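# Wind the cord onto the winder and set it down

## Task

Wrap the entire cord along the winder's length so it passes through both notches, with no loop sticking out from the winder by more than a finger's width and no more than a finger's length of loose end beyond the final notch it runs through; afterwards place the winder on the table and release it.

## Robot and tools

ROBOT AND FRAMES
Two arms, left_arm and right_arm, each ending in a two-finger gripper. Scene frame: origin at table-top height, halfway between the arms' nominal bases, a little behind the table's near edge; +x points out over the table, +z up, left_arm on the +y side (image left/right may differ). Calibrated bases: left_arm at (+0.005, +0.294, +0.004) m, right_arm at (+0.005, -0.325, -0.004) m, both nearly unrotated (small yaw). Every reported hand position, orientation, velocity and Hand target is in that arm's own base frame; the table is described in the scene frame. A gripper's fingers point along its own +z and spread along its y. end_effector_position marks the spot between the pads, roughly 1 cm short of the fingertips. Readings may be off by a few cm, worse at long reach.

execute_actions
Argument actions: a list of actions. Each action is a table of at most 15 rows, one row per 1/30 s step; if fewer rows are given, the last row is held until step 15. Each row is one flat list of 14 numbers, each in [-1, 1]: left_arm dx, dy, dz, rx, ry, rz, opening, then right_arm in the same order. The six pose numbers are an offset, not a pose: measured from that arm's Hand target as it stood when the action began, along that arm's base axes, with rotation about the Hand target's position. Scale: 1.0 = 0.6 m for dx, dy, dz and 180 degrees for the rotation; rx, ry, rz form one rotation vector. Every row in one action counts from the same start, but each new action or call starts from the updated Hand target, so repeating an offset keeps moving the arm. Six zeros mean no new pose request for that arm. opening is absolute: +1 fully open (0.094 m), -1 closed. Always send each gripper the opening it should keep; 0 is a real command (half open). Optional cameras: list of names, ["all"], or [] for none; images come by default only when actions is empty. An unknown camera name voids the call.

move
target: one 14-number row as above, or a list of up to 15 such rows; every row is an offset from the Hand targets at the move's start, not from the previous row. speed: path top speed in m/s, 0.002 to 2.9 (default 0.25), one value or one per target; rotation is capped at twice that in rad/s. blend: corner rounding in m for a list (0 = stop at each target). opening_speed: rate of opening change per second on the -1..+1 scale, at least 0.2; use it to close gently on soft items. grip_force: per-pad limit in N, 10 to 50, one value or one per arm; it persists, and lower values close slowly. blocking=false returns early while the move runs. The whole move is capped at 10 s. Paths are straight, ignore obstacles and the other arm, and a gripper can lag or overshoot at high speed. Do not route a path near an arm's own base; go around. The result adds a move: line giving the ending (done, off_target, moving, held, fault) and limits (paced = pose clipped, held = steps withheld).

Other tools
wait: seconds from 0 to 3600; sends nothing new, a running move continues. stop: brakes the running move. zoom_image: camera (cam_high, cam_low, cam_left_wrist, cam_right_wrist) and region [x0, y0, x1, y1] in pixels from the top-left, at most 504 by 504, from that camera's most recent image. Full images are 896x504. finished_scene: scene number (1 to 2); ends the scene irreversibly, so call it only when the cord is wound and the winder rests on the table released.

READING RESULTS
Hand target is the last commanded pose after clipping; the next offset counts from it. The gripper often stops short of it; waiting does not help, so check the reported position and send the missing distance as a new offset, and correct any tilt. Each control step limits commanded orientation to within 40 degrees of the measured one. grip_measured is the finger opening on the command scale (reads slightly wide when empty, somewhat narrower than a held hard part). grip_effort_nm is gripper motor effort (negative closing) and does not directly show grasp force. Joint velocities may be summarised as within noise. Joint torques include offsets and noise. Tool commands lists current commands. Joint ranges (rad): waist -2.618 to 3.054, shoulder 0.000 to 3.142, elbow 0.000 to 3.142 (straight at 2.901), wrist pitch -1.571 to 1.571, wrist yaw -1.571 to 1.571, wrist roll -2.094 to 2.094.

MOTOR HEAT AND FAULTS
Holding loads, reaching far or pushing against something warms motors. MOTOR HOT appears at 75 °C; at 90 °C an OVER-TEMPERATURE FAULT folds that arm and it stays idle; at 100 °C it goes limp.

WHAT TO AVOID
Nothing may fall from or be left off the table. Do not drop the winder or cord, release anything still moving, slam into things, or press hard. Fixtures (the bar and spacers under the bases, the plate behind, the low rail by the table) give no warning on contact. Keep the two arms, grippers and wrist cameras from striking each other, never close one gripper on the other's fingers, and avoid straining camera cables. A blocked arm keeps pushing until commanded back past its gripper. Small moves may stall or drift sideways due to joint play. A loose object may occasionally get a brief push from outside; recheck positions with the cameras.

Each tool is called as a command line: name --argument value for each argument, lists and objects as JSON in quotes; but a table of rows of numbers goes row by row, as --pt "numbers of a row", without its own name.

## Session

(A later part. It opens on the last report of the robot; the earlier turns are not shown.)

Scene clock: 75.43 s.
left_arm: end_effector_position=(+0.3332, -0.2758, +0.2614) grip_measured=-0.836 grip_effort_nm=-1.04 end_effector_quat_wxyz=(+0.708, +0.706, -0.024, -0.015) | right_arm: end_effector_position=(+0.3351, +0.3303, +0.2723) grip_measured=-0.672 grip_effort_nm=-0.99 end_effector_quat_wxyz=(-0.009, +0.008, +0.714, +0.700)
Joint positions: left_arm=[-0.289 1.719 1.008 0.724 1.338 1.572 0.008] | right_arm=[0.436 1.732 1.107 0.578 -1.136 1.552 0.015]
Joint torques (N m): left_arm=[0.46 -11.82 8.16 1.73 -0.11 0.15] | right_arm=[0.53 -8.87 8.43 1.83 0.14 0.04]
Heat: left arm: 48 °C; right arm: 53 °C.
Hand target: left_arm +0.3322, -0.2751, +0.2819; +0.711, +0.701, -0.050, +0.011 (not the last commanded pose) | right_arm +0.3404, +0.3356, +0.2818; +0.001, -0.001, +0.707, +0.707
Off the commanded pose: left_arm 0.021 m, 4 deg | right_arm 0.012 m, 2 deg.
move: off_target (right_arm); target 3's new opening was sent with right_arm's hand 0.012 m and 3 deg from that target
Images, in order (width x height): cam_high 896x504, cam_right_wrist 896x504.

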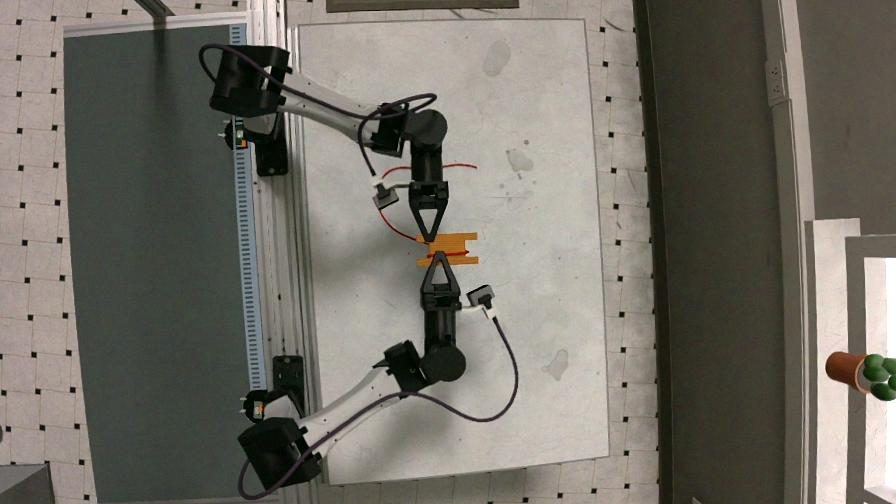

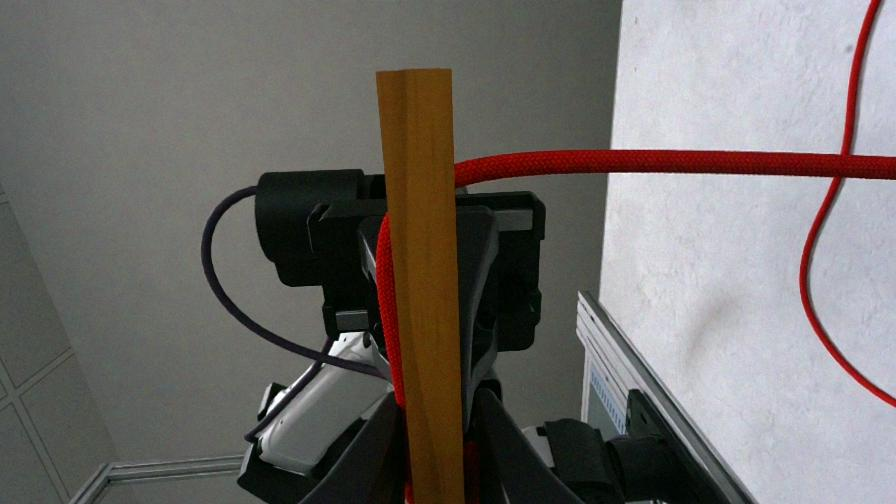

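move --pt "0 0 0 0 0 0 -0.1 0 0 0 0 0 0 -0.95" --pt "0.012 0.1 0 0 0 0 -0.1 0 0 0 0 0 0 -0.95" --pt "0.02 0.1 -0.022 0.014 0.5 0 -0.1 0 0 0.02 0.03 -0.499 0 -0.95" --pt "0.02 0.1 -0.022 0.028 0.999 0 -0.1 0 0 0.02 0.059 -0.998 0 -0.95" --speed '[0.1,0.12,0.7,0.7]' --blend '[0,0.02,0.02,0]'

move --target '[0,-0.07,0,0.001,0.028,0,-0.1,0,0,0,0,0,0,-0.95]' --speed 0.12 --cameras '["cam_high","cam_low","cam_left_wrist"]'

Scene clock: 83.27 s.
left_arm: end_effector_position=(+0.3459, -0.2176, +0.2599) grip_measured=-0.102 grip_effort_nm=0.12 end_effector_quat_wxyz=(-0.003, +0.025, +0.725, -0.688) | right_arm: end_effector_position=(+0.3400, +0.3373, +0.2723) grip_measured=-0.689 grip_effort_nm=-0.99 end_effector_quat_wxyz=(+0.703, -0.708, -0.029, +0.059)
Joint positions: left_arm=[-0.124 1.682 1.168 -0.035 1.471 -0.994 0.042] | right_arm=[0.427 1.837 1.214 0.61 -1.268 -1.54 0.015]
Joint torques (N m): left_arm=[0.96 -11.84 4.89 2.46 0.17 -0.08] | right_arm=[-0.34 -14.43 8.29 1.03 0.11 -0.08]
Motor temperatures (°C): left_arm=[28 50 42 42 28 29 27] | right_arm=[28 53 44 30 25 28 29]
Heat: left arm: 50 °C; right arm: 53 °C.
Hand target: left_arm +0.3442, -0.2150, +0.2687; +0.031, +0.031, +0.711, -0.702 | right_arm +0.3403, +0.3356, +0.2937; +0.706, -0.706, -0.042, +0.041
Off the commanded pose: left_arm 0.009 m, 5 deg | right_arm 0.022 m, 3 deg.
move: off_target (left_arm, right_arm)

Scene clock: 85.87 s.
left_arm: end_effector_position=(+0.3462, -0.2549, +0.2649) grip_measured=-0.102 grip_effort_nm=0.12 end_effector_quat_wxyz=(-0.018, -0.011, +0.720, -0.693) | right_arm: end_effector_position=(+0.3400, +0.3373, +0.2723) grip_measured=-0.689 grip_effort_nm=-0.99 end_effector_quat_wxyz=(+0.703, -0.708, -0.029, +0.059)
Joint positions: left_arm=[-0.229 1.682 1.071 0.436 1.35 -1.441 0.042] | right_arm=[0.427 1.837 1.214 0.61 -1.268 -1.54 0.015]
Joint torques (N m): left_arm=[-0.34 -10.06 4.88 2.75 -0.13 -0.09] | right_arm=[-0.34 -14.52 7.9 1.14 0.11 -0.02]
Heat: left arm: 50 °C; right arm: 53 °C.
Hand target: left_arm +0.3442, -0.2570, +0.2688; +0.000, +0.001, +0.713, -0.702 | right_arm +0.3397, +0.3353, +0.2935; +0.708, -0.704, -0.042, +0.042 (not the last commanded pose)
Off the commanded pose: left_arm 0.005 m, 3 deg | right_arm 0.021 m, 3 deg.
move: off_target (left_arm)

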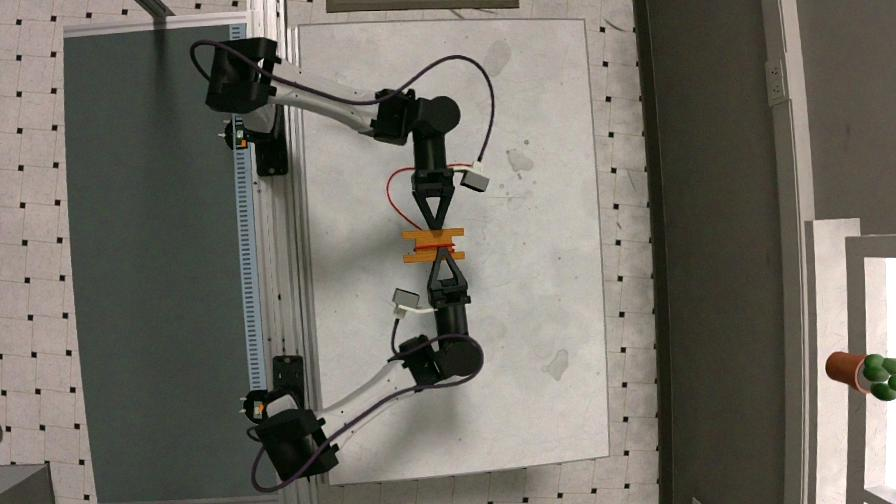

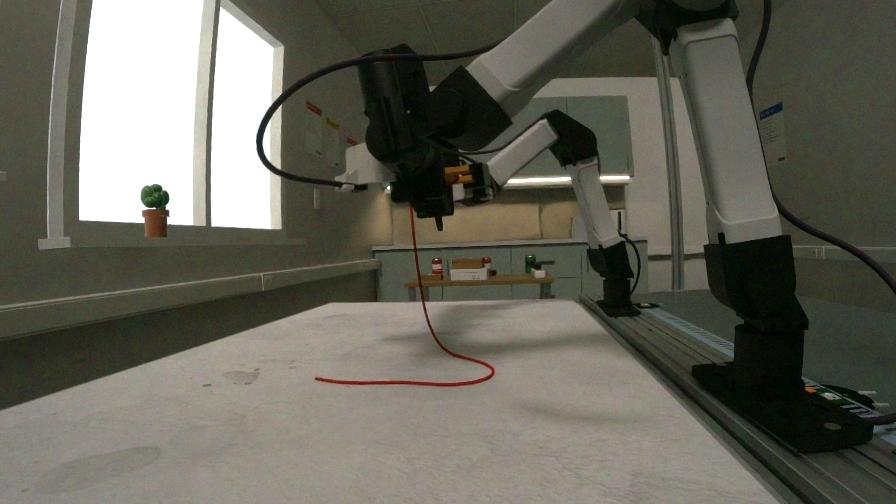

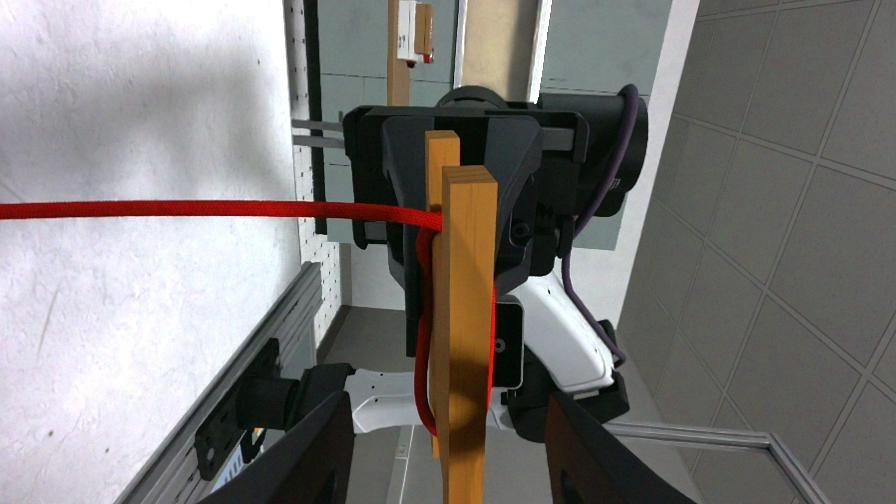

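move --pt "0 -0.029 0.01 0 0 0 -0.1 0 0 0 0 0 0 -0.95" --pt "0 -0.029 0.01 0 0 0 -0.92 0 0 0 0 0 0 -0.95" --speed 0.1 --opening_speed 0.8

Scene clock: 89.33 s.
left_arm: end_effector_position=(+0.3417, -0.2735, +0.2703) grip_measured=-0.833 grip_effort_nm=-1.04 end_effector_quat_wxyz=(-0.019, -0.010, +0.718, -0.696) | right_arm: end_effector_position=(+0.3393, +0.3369, +0.2783) grip_measured=-0.690 grip_effort_nm=-0.99 end_effector_quat_wxyz=(+0.705, -0.706, -0.032, +0.054)
Joint positions: left_arm=[-0.282 1.682 1.071 0.494 1.299 -1.499 0.008] | right_arm=[0.427 1.827 1.218 0.61 -1.265 -1.539 0.015]
Joint torques (N m): left_arm=[0.21 -8.84 6.01 2.81 -0.15 -0.08] | right_arm=[-0.34 -13.35 7.72 1.12 0.08 -0.03]
Heat: left arm: 50 °C; right arm: 53 °C.
Hand target: left_arm +0.3442, -0.2744, +0.2748; +0.000, +0.001, +0.713, -0.702 | right_arm +0.3397, +0.3353, +0.2935; +0.708, -0.704, -0.042, +0.042
Off the commanded pose: left_arm 0.005 m, 3 deg | right_arm 0.015 m, 2 deg.
move: off_target (left_arm); target 2's new opening was sent with left_arm's hand 0.005 m and 3 deg from that target

move --pt "0 0 0 0 0 0 -0.92 0 0 0 0 0 0 -0.1" --pt "0 0 0 0 0 0 -0.92 0.006 -0.1 0 0 0 0 -0.1" --pt "0 0 0.012 -0.014 -0.5 0 -0.92 0.0 -0.1 -0.02 0.03 0.495 0 -0.1" --pt "0 0 0.012 -0.028 -0.999 0 -0.92 -0.005 -0.1 -0.02 -0.06 0.998 0 -0.1" --speed '[0.1,0.12,0.7,0.7]' --blend '[0,0.02,0,0]'

move --target '[0,0,0,-0.001,-0.028,0,-0.92,-0.005,0.09,0,0,0,0,-0.1]' --speed 0.12 --cameras '["cam_high","cam_low","cam_right_wrist"]'

Scene clock: 99.07 s.
left_arm: end_effector_position=(+0.3446, -0.2765, +0.2600) grip_measured=-0.833 grip_effort_nm=-1.04 end_effector_quat_wxyz=(+0.710, +0.702, +0.010, -0.048) | right_arm: end_effector_position=(+0.3360, +0.2774, +0.2695) grip_measured=-0.102 grip_effort_nm=0.12 end_effector_quat_wxyz=(-0.001, +0.007, +0.709, +0.705)
Joint positions: left_arm=[-0.282 1.77 1.04 0.787 1.342 1.434 0.008] | right_arm=[0.3 1.671 1.006 0.643 -1.264 1.561 0.042]
Joint torques (N m): left_arm=[0.81 -12.49 8.4 1.58 -0.09 0.23] | right_arm=[-0.72 -10.89 8.24 1.15 -0.12 -0.02]
Heat: left arm: 51 °C; right arm: 53 °C.
Hand target: left_arm +0.3442, -0.2744, +0.2819; +0.712, +0.701, -0.019, -0.020 | right_arm +0.3368, +0.2752, +0.2816; +0.000, -0.001, +0.709, +0.705
Off the commanded pose: left_arm 0.022 m, 5 deg | right_arm 0.012 m, 1 deg.
move: off_target (left_arm, right_arm)

Scene clock: 100.97 s.
left_arm: end_effector_position=(+0.3448, -0.2765, +0.2566) grip_measured=-0.833 grip_effort_nm=-1.04 end_effector_quat_wxyz=(+0.709, +0.705, -0.019, -0.019) | right_arm: end_effector_position=(+0.3273, +0.3244, +0.2811) grip_measured=-0.102 grip_effort_nm=0.12 end_effector_quat_wxyz=(+0.002, -0.010, +0.706, +0.708)
Joint positions: left_arm=[-0.282 1.77 1.04 0.756 1.342 1.544 0.008] | right_arm=[0.428 1.701 1.074 0.635 -1.153 1.561 0.042]
Joint torques (N m): left_arm=[0.83 -12.83 8.83 1.59 -0.05 0.23] | right_arm=[0.51 -8.5 8.38 1.2 0.16 -0.01]
Heat: left arm: 51 °C; right arm: 53 °C.
Hand target: left_arm +0.3442, -0.2744, +0.2819; +0.712, +0.700, -0.050, +0.011 | right_arm +0.3338, +0.3292, +0.2816; +0.000, -0.001, +0.709, +0.705
Off the commanded pose: left_arm 0.025 m, 5 deg | right_arm 0.008 m, 1 deg.
move: off_target (left_arm)

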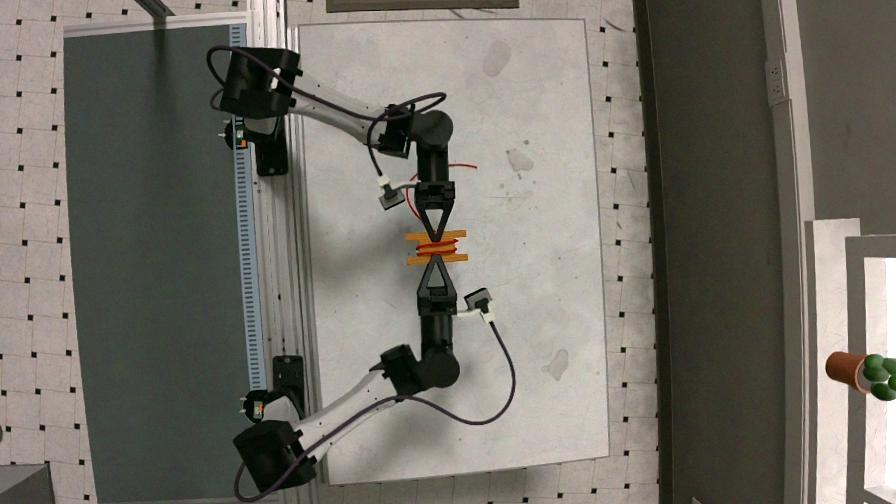

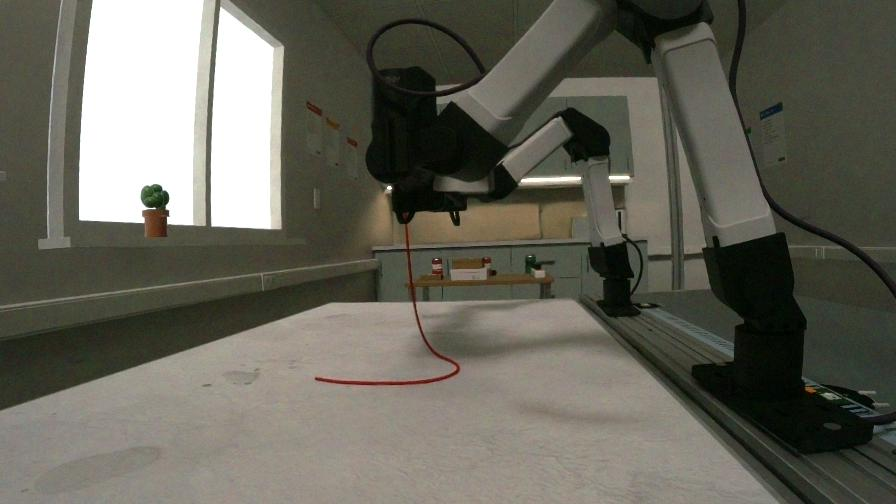

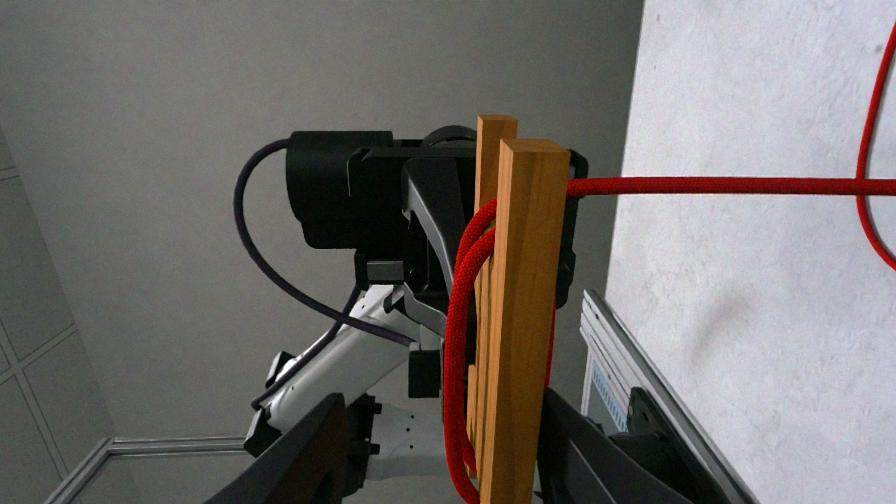

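move --pt "0 0 0 0 0 0 -0.92 0.012 0 -0.024 0 0 0 -0.1" --pt "0 0 0 0 0 0 -0.92 0.012 0.015 -0.022 0 0 0 -0.1" --speed 0.1 --cameras '["cam_right_wrist"]'

Scene clock: 103.67 s.
left_arm: end_effector_position=(+0.3449, -0.2765, +0.2598) grip_measured=-0.833 grip_effort_nm=-1.04 end_effector_quat_wxyz=(+0.709, +0.705, -0.022, -0.017) | right_arm: end_effector_position=(+0.3368, +0.3321, +0.2631) grip_measured=-0.102 grip_effort_nm=0.12 end_effector_quat_wxyz=(-0.007, +0.008, +0.712, +0.702)
Joint positions: left_arm=[-0.282 1.764 1.047 0.744 1.342 1.552 0.008] | right_arm=[0.439 1.756 1.087 0.635 -1.132 1.561 0.042]
Joint torques (N m): left_arm=[0.81 -12.41 8.49 1.59 -0.06 0.22] | right_arm=[0.79 -8.92 8.31 1.59 0.15 -0.05]
Heat: left arm: 52 °C; right arm: 53 °C.
Hand target: left_arm +0.3442, -0.2744, +0.2819; +0.712, +0.701, -0.050, +0.011 | right_arm +0.3409, +0.3383, +0.2684; +0.000, -0.001, +0.709, +0.705
Off the commanded pose: left_arm 0.022 m, 5 deg | right_arm 0.009 m, 1 deg.
move: done

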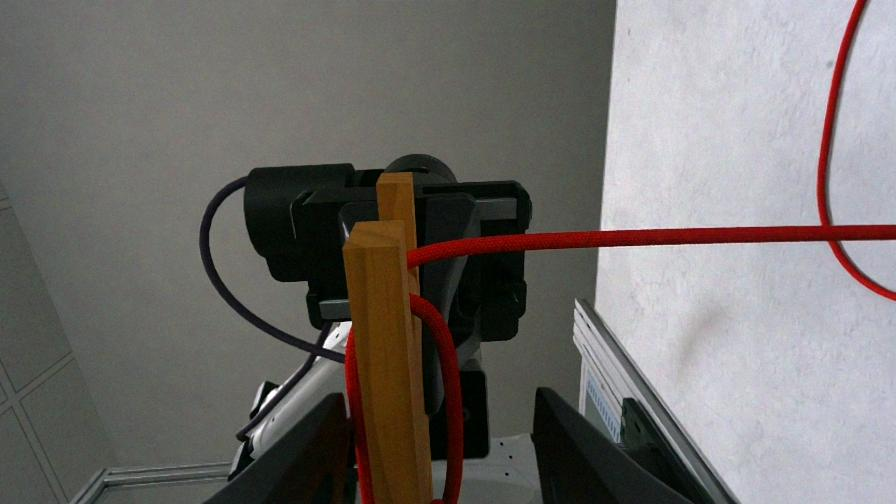

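move --pt "0 0 0 0 0 0 -0.92 0 0.0 0.014 0 0 0 -0.1" --pt "0 0 0 0 0 0 -0.92 0 0.0 0.014 0 0 0 -0.95" --speed 0.1 --opening_speed 0.8 --cameras '["cam_right_wrist"]'

Scene clock: 106.80 s.
left_arm: end_effector_position=(+0.3449, -0.2765, +0.2593) grip_measured=-0.833 grip_effort_nm=-1.05 end_effector_quat_wxyz=(+0.709, +0.705, -0.022, -0.016) | right_arm: end_effector_position=(+0.3389, +0.3332, +0.2725) grip_measured=-0.771 grip_effort_nm=-0.99 end_effector_quat_wxyz=(+0.000, -0.001, +0.708, +0.706)
Joint positions: left_arm=[-0.282 1.764 1.047 0.739 1.342 1.558 0.008] | right_arm=[0.439 1.756 1.112 0.635 -1.133 1.561 0.011]
Joint torques (N m): left_arm=[0.83 -12.45 8.5 1.63 -0.05 0.19] | right_arm=[0.81 -10.11 8.01 1.3 0.16 -0.03]
Heat: left arm: 52 °C; right arm: 53 °C.
Hand target: left_arm +0.3442, -0.2744, +0.2819; +0.712, +0.701, -0.050, +0.011 | right_arm +0.3409, +0.3383, +0.2767; +0.000, -0.001, +0.709, +0.705
Off the commanded pose: left_arm 0.023 m, 4 deg | right_arm 0.007 m, 0 deg.
move: done

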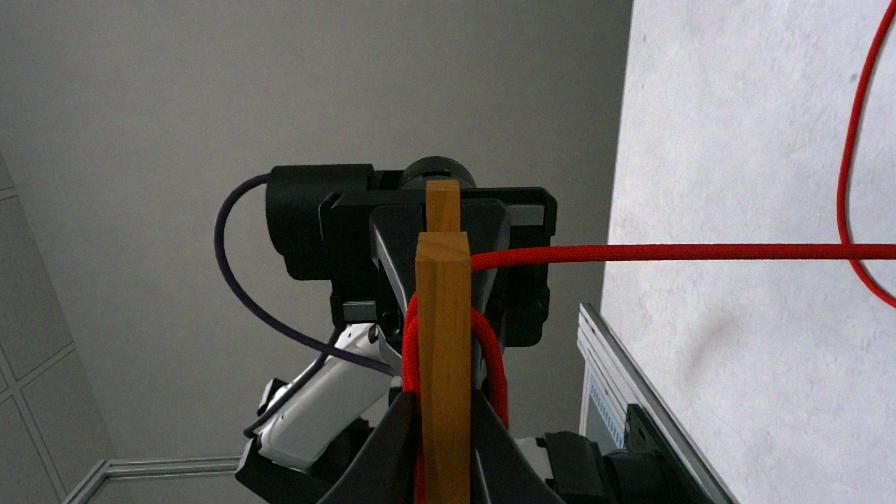

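move --pt "0 0 0 0 0 0 -0.1 0 0 0 0 0 0 -0.95" --pt "0.002 0.1 0 0 0 0 -0.1 0 0 0 0 0 0 -0.95" --pt "0.002 0.1 -0.014 0.014 0.5 0 -0.1 0 0 0.028 0.03 -0.499 0 -0.95" --pt "0.002 0.1 -0.014 0.028 0.999 0 -0.1 0 0 0.028 0.059 -0.998 0 -0.95" --speed '[0.1,0.12,0.7,0.7]' --blend '[0,0.02,0.02,0]'

move --target '[0,-0.07,0,0.001,0.028,0,-0.1,0,0,0,0,0,0,-0.95]' --speed 0.12 --cameras '["cam_high","cam_left_wrist"]'

Scene clock: 114.50 s.
left_arm: end_effector_position=(+0.3472, -0.2166, +0.2650) grip_measured=-0.102 grip_effort_nm=0.12 end_effector_quat_wxyz=(-0.003, +0.025, +0.725, -0.689) | right_arm: end_effector_position=(+0.3401, +0.3403, +0.2720) grip_measured=-0.785 grip_effort_nm=-0.99 end_effector_quat_wxyz=(+0.705, -0.706, -0.028, +0.059)
Joint positions: left_arm=[-0.121 1.683 1.192 -0.071 1.474 -0.981 0.042] | right_arm=[0.434 1.844 1.213 0.635 -1.26 -1.523 0.01]
Joint torques (N m): left_arm=[0.84 -11.82 4.92 2.46 0.17 -0.08] | right_arm=[-0.43 -14.5 8.31 1.04 0.12 -0.09]
Heat: left arm: 54 °C; right arm: 53 °C.
Hand target: left_arm +0.3454, -0.2144, +0.2736; +0.031, +0.031, +0.711, -0.702 | right_arm +0.3409, +0.3383, +0.2936; +0.708, -0.704, -0.041, +0.041
Off the commanded pose: left_arm 0.009 m, 4 deg | right_arm 0.022 m, 3 deg.
move: off_target (left_arm, right_arm)

Scene clock: 117.07 s.
left_arm: end_effector_position=(+0.3479, -0.2543, +0.2682) grip_measured=-0.102 grip_effort_nm=0.12 end_effector_quat_wxyz=(-0.020, -0.012, +0.721, -0.692) | right_arm: end_effector_position=(+0.3401, +0.3403, +0.2720) grip_measured=-0.785 grip_effort_nm=-0.99 end_effector_quat_wxyz=(+0.705, -0.706, -0.028, +0.059)
Joint positions: left_arm=[-0.226 1.683 1.092 0.4 1.353 -1.43 0.042] | right_arm=[0.434 1.844 1.213 0.635 -1.26 -1.523 0.01]
Joint torques (N m): left_arm=[-0.34 -10.47 4.92 2.76 -0.12 -0.08] | right_arm=[-0.42 -14.61 7.91 1.14 0.12 -0.03]
Heat: left arm: 54 °C; right arm: 54 °C.
Hand target: left_arm +0.3455, -0.2564, +0.2736; +0.000, +0.001, +0.713, -0.701 | right_arm +0.3402, +0.3380, +0.2935; +0.710, -0.702, -0.041, +0.041 (not the last commanded pose)
Off the commanded pose: left_arm 0.006 m, 3 deg | right_arm 0.022 m, 3 deg.
move: off_target (left_arm)

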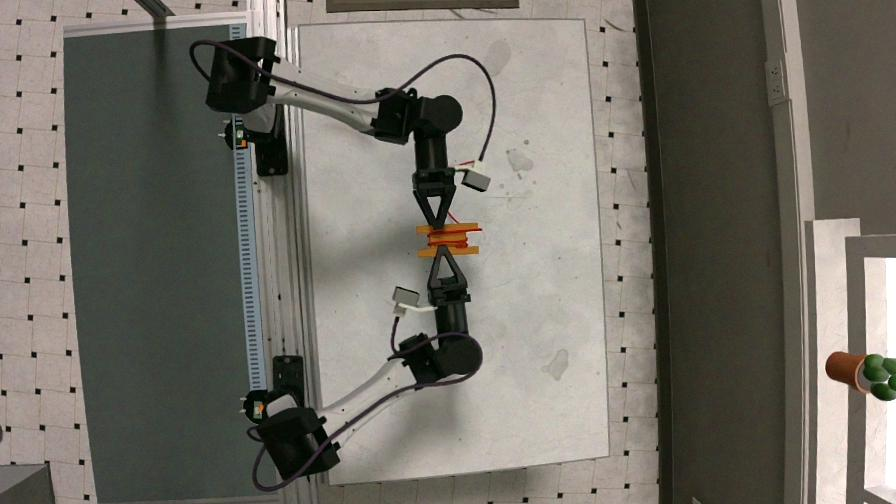

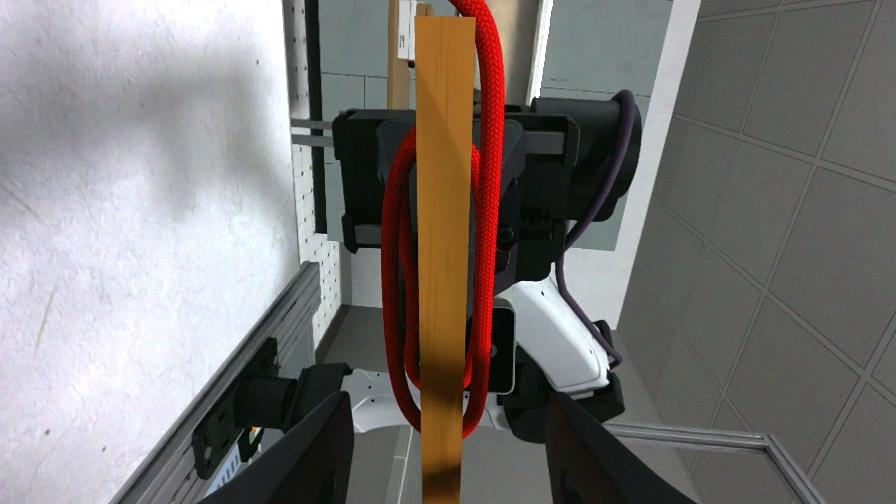

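zoom_image --camera "cam_high" --region '[400, 200, 500, 280]'

wait --seconds 0 --cameras '["cam_low","cam_right_wrist"]'

Scaled by 5.040 from the camera's image (finer frame: 1280x720).

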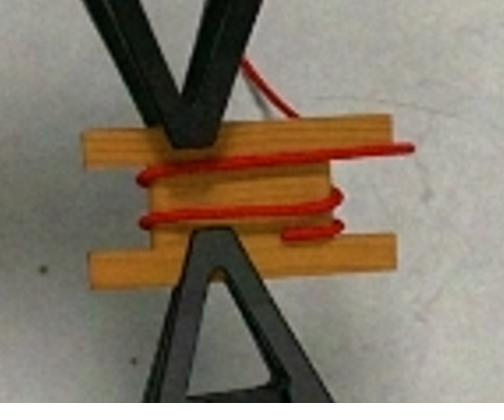

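Scene clock: 117.93 s.
left_arm: end_effector_position=(+0.3479, -0.2543, +0.2682) grip_measured=-0.102 grip_effort_nm=0.12 end_effector_quat_wxyz=(-0.020, -0.012, +0.721, -0.692) | right_arm: end_effector_position=(+0.3401, +0.3403, +0.2720) grip_measured=-0.785 grip_effort_nm=-0.99 end_effector_quat_wxyz=(+0.705, -0.706, -0.028, +0.059)
Joint positions: left_arm=[-0.226 1.683 1.092 0.4 1.353 -1.43 0.042] | right_arm=[0.434 1.844 1.213 0.635 -1.26 -1.523 0.01]
Joint torques (N m): left_arm=[-0.34 -10.47 4.92 2.75 -0.12 -0.08] | right_arm=[-0.44 -14.6 7.91 1.14 0.12 -0.03]
Heat: left arm: 54 °C; right arm: 54 °C.
Hand target: left_arm +0.3455, -0.2564, +0.2736; +0.000, +0.001, +0.713, -0.701 | right_arm +0.3402, +0.3380, +0.2935; +0.710, -0.702, -0.041, +0.041 (not the last commanded pose)
Tool commands: left_gripper/opening=-0.1 right_gripper/opening=-0.95
Off the commanded pose: left_arm 0.006 m, 3 deg | right_arm 0.022 m, 3 deg.

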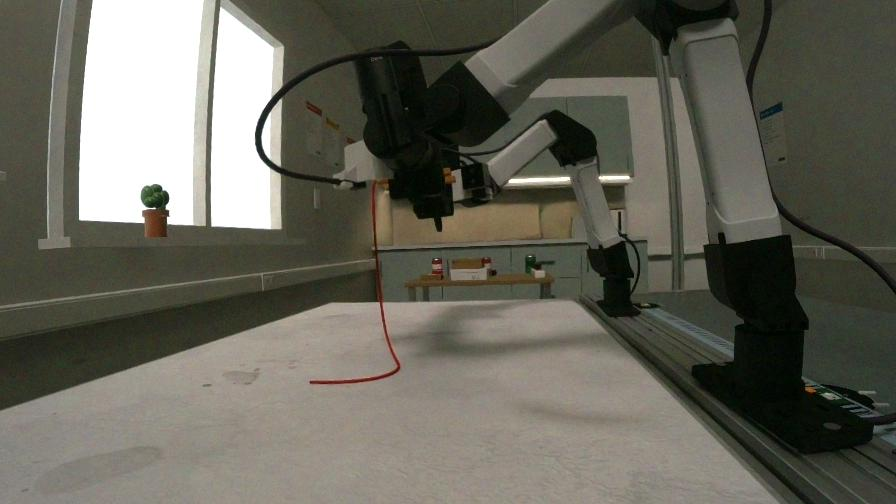

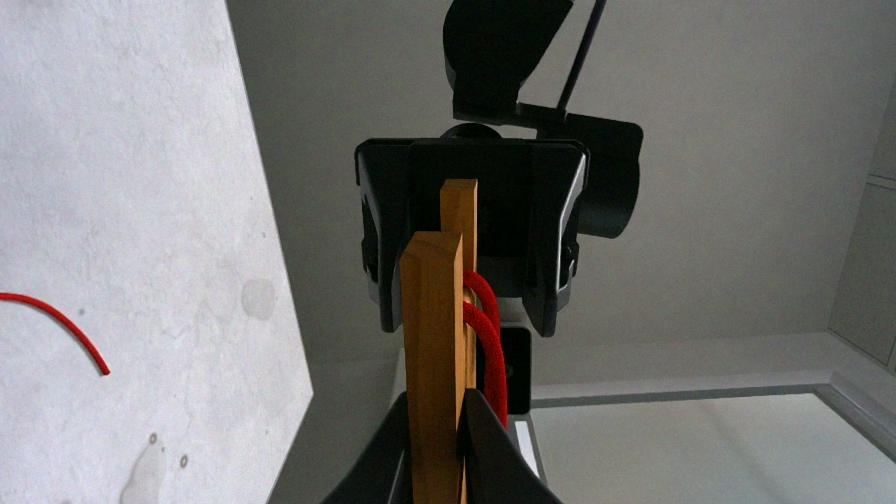

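move --pt "0 0.13 0 0 0 0 -0.1 0 0 0 0 0 0 -0.95" --pt "0 0.13 0 0 0 0 -0.1 0 0 0.04 -0.03 0.499 0 -0.95" --pt "0 0.13 0 0 0 0 -0.1 -0.004 0.07 0.04 -0.03 0.499 0 -0.95" --speed '[0.2,0.4,0.1]' --cameras '["all"]'

zoom_image --camera "cam_high" --region '[400, 180, 500, 280]'

Scene clock: 126.03 s.
left_arm: end_effector_position=(+0.3549, -0.1807, +0.2684) grip_measured=-0.102 grip_effort_nm=0.12 end_effector_quat_wxyz=(+0.001, -0.011, +0.710, -0.704) | right_arm: end_effector_position=(+0.3309, +0.3752, +0.3103) grip_measured=-0.785 grip_effort_nm=-0.99 end_effector_quat_wxyz=(+0.484, -0.495, +0.483, +0.536)
Joint positions: left_arm=[-0.019 1.664 1.053 0.4 1.534 -1.375 0.042] | right_arm=[0.533 1.809 1.27 0.635 -1.099 0.123 0.01]
Joint torques (N m): left_arm=[0.88 -11.49 5.03 1.65 0.29 0.17] | right_arm=[0.32 -9.84 8.65 1.54 0.24 -0.1]
Motor temperatures (°C): left_arm=[28 54 42 44 28 29 27] | right_arm=[28 55 46 30 25 28 29]
Heat: left arm: 54 °C; right arm: 55 °C.
Hand target: left_arm +0.3454, -0.1784, +0.2735; +0.000, +0.000, +0.713, -0.701 | right_arm +0.3379, +0.3799, +0.3174; +0.501, -0.497, +0.474, +0.526
Off the commanded pose: left_arm 0.011 m, 1 deg | right_arm 0.011 m, 2 deg.
move: off_target (left_arm, right_arm)

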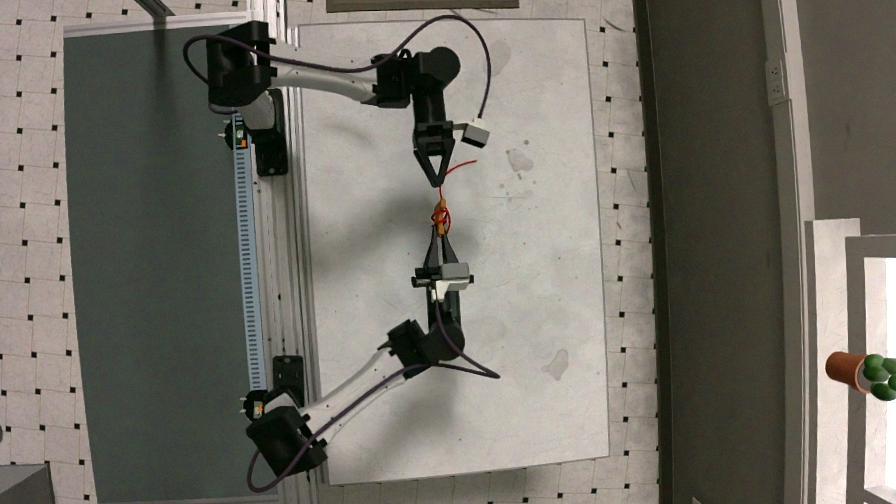

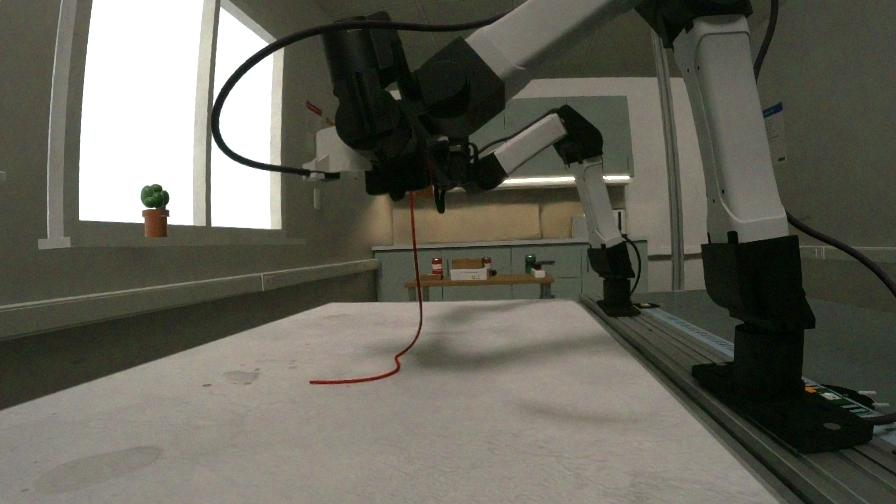

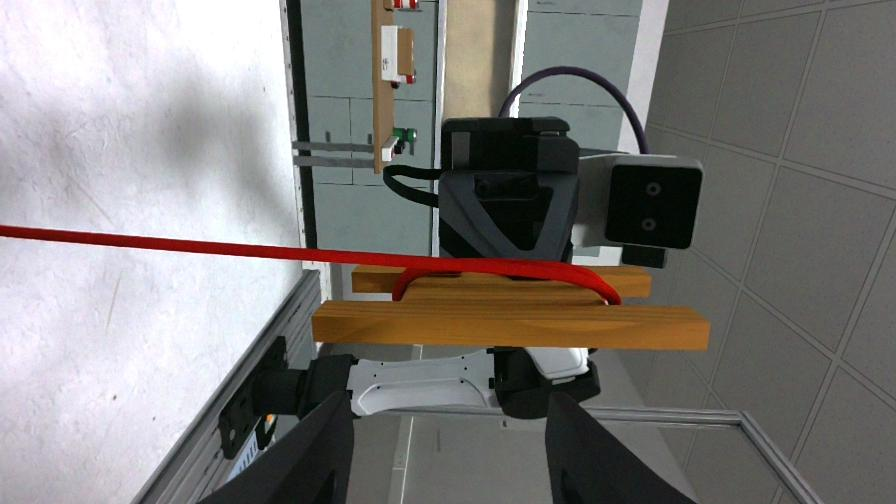

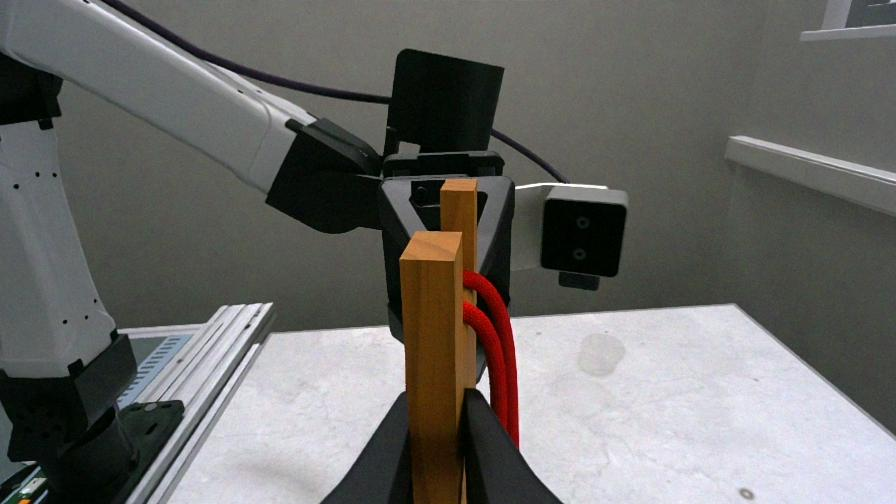

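Scaled by 5.040 from the camera's image (finer frame: 1280x720).

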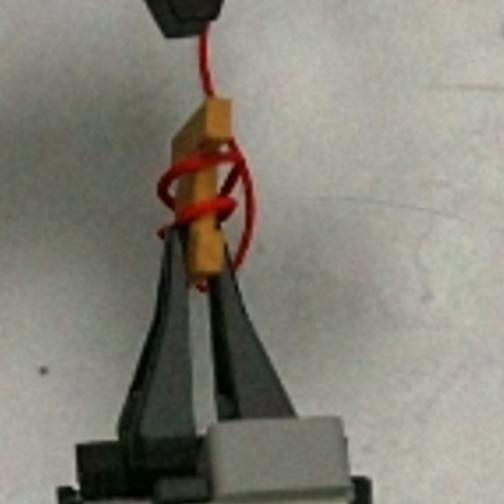

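move --pt "0 0 0 0 0 0 -0.1 0 0 0 0 0 0 -0.95" --pt "0 0 0 0 0 0 -0.1 0 0 -0.04 0.03 -0.499 0 -0.95" --speed '[0.2,0.3]' --cameras '["cam_high","cam_left_wrist"]'

zoom_image --camera "cam_high" --region '[400, 180, 500, 280]'

Scene clock: 131.90 s.
left_arm: end_effector_position=(+0.3549, -0.1807, +0.2684) grip_measured=-0.102 grip_effort_nm=0.12 end_effector_quat_wxyz=(+0.001, -0.011, +0.710, -0.704) | right_arm: end_effector_position=(+0.3342, +0.3811, +0.2875) grip_measured=-0.785 grip_effort_nm=-0.99 end_effector_quat_wxyz=(+0.712, -0.701, -0.035, +0.041)
Joint positions: left_arm=[-0.019 1.664 1.053 0.4 1.534 -1.375 0.042] | right_arm=[0.533 1.87 1.29 0.618 -1.144 -1.528 0.01]
Joint torques (N m): left_arm=[0.88 -11.48 5.03 1.65 0.29 0.16] | right_arm=[-0.79 -11.4 8.47 1.12 -0.1 -0.05]
Heat: left arm: 54 °C; right arm: 54 °C.
Hand target: left_arm +0.3454, -0.1784, +0.2735; +0.000, +0.000, +0.713, -0.701 | right_arm +0.3379, +0.3799, +0.2933; +0.710, -0.702, -0.041, +0.041
Off the commanded pose: left_arm 0.011 m, 1 deg | right_arm 0.007 m, 1 deg.
move: done

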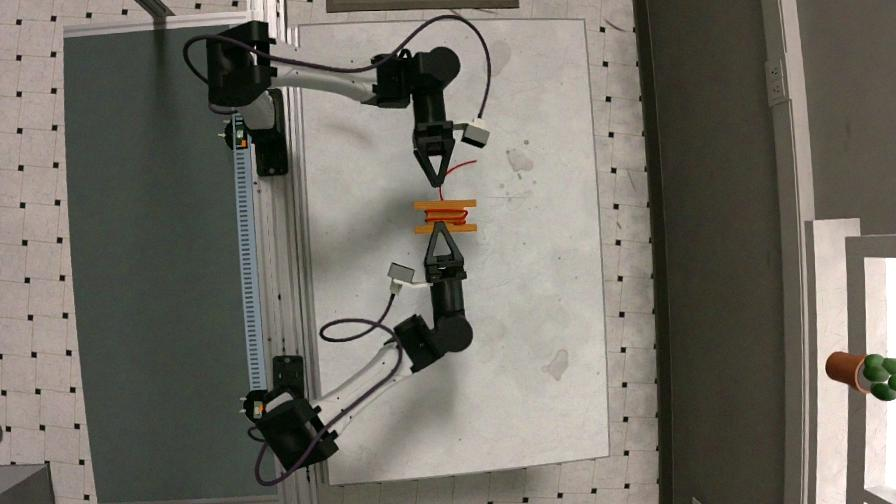

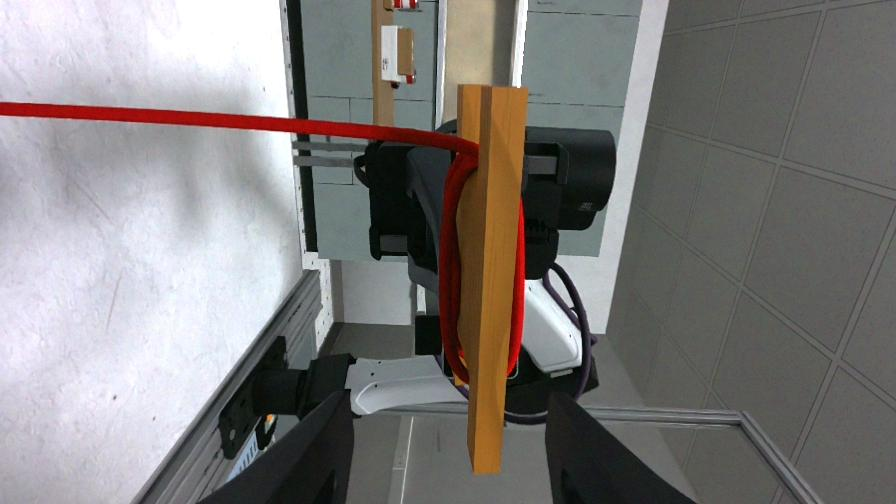

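Scaled by 5.040 from the camera's image (finer frame: 1280x720).

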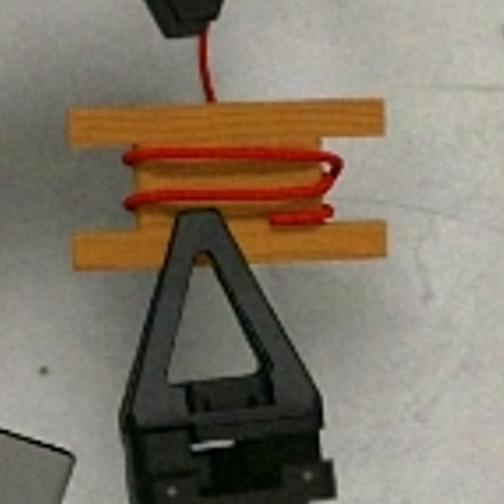

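move --target '[0,-0.092,0.01,0,0,0,-0.1,0.002,-0.033,0,0,0,0,-0.95]' --speed 0.12 --cameras '["cam_high","cam_left_wrist"]'

Scene clock: 135.20 s.
left_arm: end_effector_position=(+0.3449, -0.2316, +0.2648) grip_measured=-0.102 grip_effort_nm=0.12 end_effector_quat_wxyz=(-0.030, -0.021, +0.718, -0.695) | right_arm: end_effector_position=(+0.3445, +0.3653, +0.2873) grip_measured=-0.785 grip_effort_nm=-0.99 end_effector_quat_wxyz=(+0.711, -0.701, -0.032, +0.038)
Joint positions: left_arm=[-0.165 1.664 1.053 0.406 1.417 -1.441 0.042] | right_arm=[0.488 1.87 1.29 0.618 -1.181 -1.528 0.01]
Joint torques (N m): left_arm=[-0.17 -10.65 6.86 2.63 -0.15 -0.08] | right_arm=[-0.68 -14.26 5.59 1.16 -0.18 -0.05]
Motor temperatures (°C): left_arm=[28 53 41 43 28 29 27] | right_arm=[28 55 47 30 25 28 30]
Heat: left arm: 53 °C; right arm: 55 °C.
Hand target: left_arm +0.3454, -0.2336, +0.2795; +0.000, +0.001, +0.713, -0.701 | right_arm +0.3390, +0.3602, +0.2933; +0.710, -0.702, -0.041, +0.042
Off the commanded pose: left_arm 0.015 m, 4 deg | right_arm 0.010 m, 1 deg.
move: off_target (left_arm)

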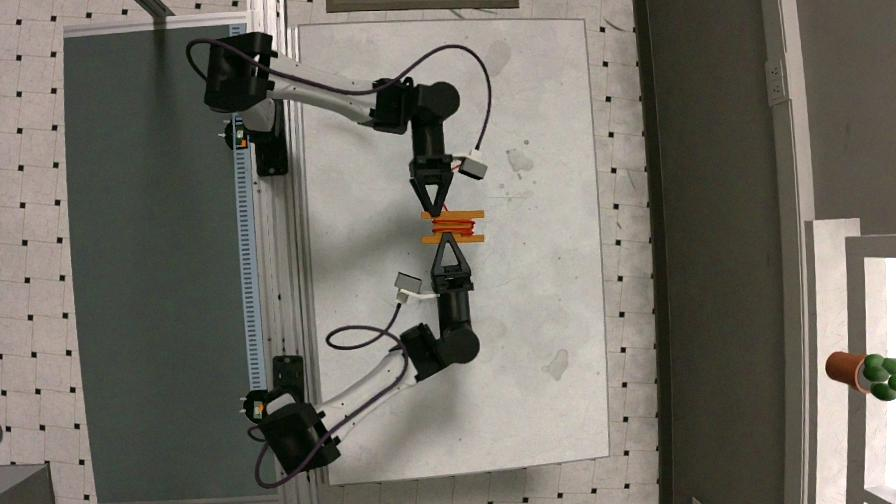

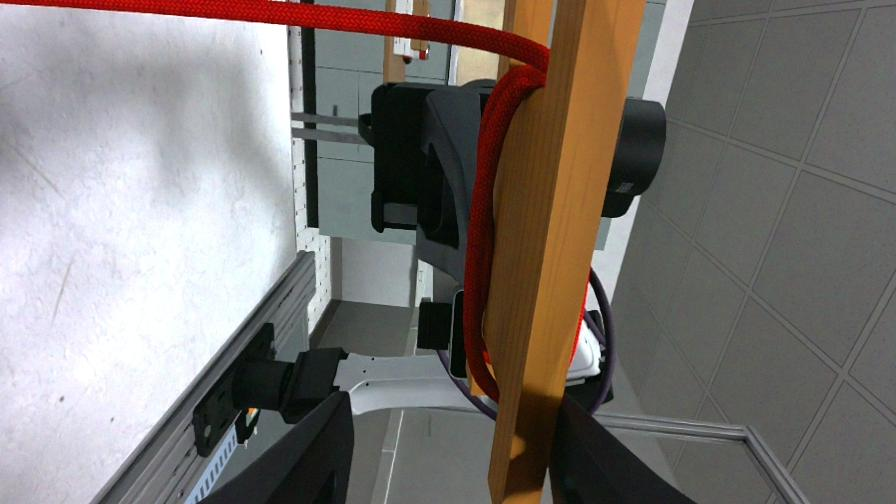

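move --target '[0.035,-0.0,0.021,-0.001,-0.028,0,-0.1,0,0,0,0,0,0,-0.95]' --speed 0.12 --cameras '["cam_high","cam_left_wrist"]'

Scene clock: 138.10 s.
left_arm: end_effector_position=(+0.3570, -0.2336, +0.2836) grip_measured=-0.102 grip_effort_nm=0.11 end_effector_quat_wxyz=(+0.001, +0.010, +0.715, -0.699) | right_arm: end_effector_position=(+0.3437, +0.3652, +0.2873) grip_measured=-0.785 grip_effort_nm=-0.99 end_effector_quat_wxyz=(+0.711, -0.701, -0.034, +0.039)
Joint positions: left_arm=[-0.165 1.688 1.135 0.408 1.417 -1.413 0.042] | right_arm=[0.488 1.87 1.29 0.618 -1.185 -1.528 0.01]
Joint torques (N m): left_arm=[0.72 -7.61 8.91 2.45 -0.11 0.2] | right_arm=[-0.68 -14.27 5.57 1.15 -0.12 -0.05]
Motor temperatures (°C): left_arm=[28 53 41 44 28 29 27] | right_arm=[28 56 47 30 25 28 30]
Heat: left arm: 53 °C; right arm: 56 °C.
Hand target: left_arm +0.3664, -0.2336, +0.2921; +0.031, +0.031, +0.711, -0.702 | right_arm +0.3390, +0.3602, +0.2933; +0.710, -0.702, -0.041, +0.042
Off the commanded pose: left_arm 0.013 m, 4 deg | right_arm 0.009 m, 1 deg.
move: off_target (left_arm)

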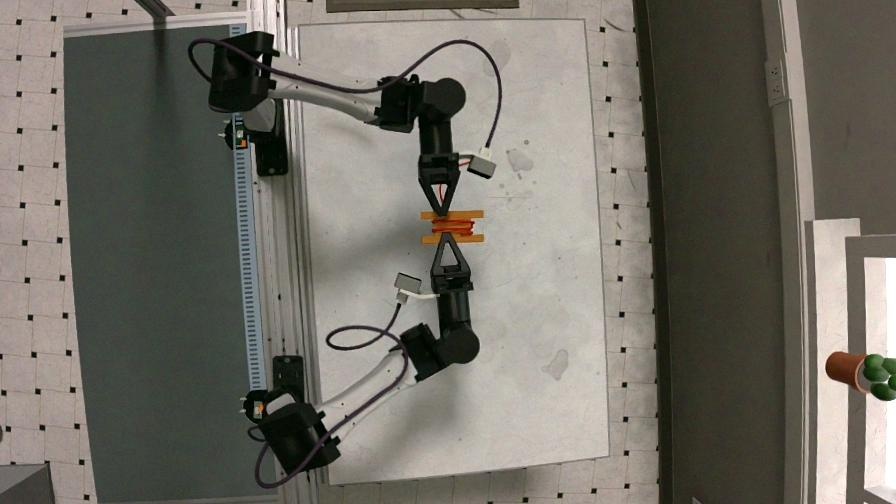

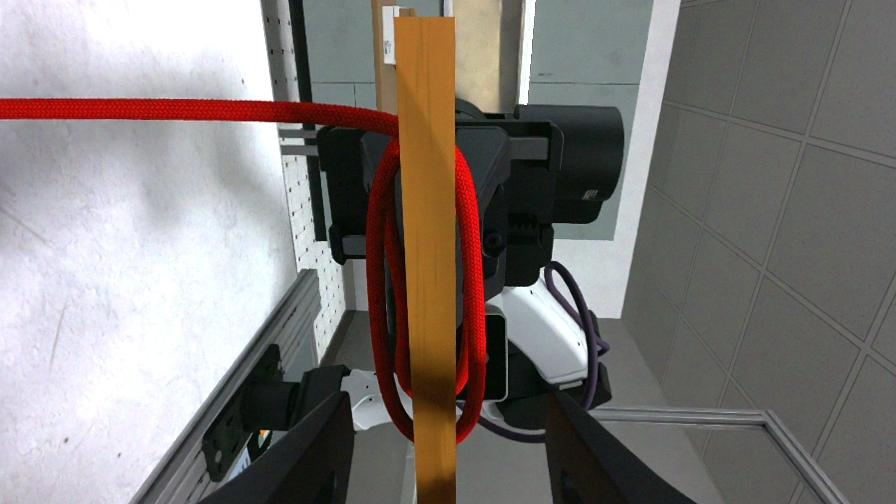

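move --pt "0 -0.015 -0.005 0 0 0 -0.1 0 0 0 0 0 0 -0.95" --pt "0 -0.015 -0.005 0 0 0 -0.92 0 0 0 0 0 0 -0.95" --speed 0.1 --opening_speed 0.8

Scene clock: 141.47 s.
left_arm: end_effector_position=(+0.3592, -0.2391, +0.2792) grip_measured=-0.833 grip_effort_nm=-1.04 end_effector_quat_wxyz=(+0.001, +0.004, +0.717, -0.697) | right_arm: end_effector_position=(+0.3435, +0.3652, +0.2871) grip_measured=-0.786 grip_effort_nm=-0.99 end_effector_quat_wxyz=(+0.711, -0.701, -0.034, +0.040)
Joint positions: left_arm=[-0.179 1.698 1.135 0.408 1.394 -1.41 0.008] | right_arm=[0.488 1.87 1.29 0.617 -1.187 -1.528 0.01]
Joint torques (N m): left_arm=[-0.16 -7.82 8.83 2.62 -0.11 0.15] | right_arm=[-0.68 -14.26 5.59 1.15 -0.11 -0.05]
Motor temperatures (°C): left_arm=[28 53 42 46 28 29 27] | right_arm=[28 57 47 30 25 28 30]
Heat: left arm: 53 °C; right arm: 57 °C.
Hand target: left_arm +0.3665, -0.2426, +0.2890; +0.031, +0.031, +0.711, -0.702 | right_arm +0.3390, +0.3602, +0.2933; +0.710, -0.702, -0.041, +0.042
Off the commanded pose: left_arm 0.013 m, 5 deg | right_arm 0.009 m, 1 deg.
move: off_target (left_arm); target 2's new opening was sent with left_arm's hand 0.013 m and 5 deg from that target


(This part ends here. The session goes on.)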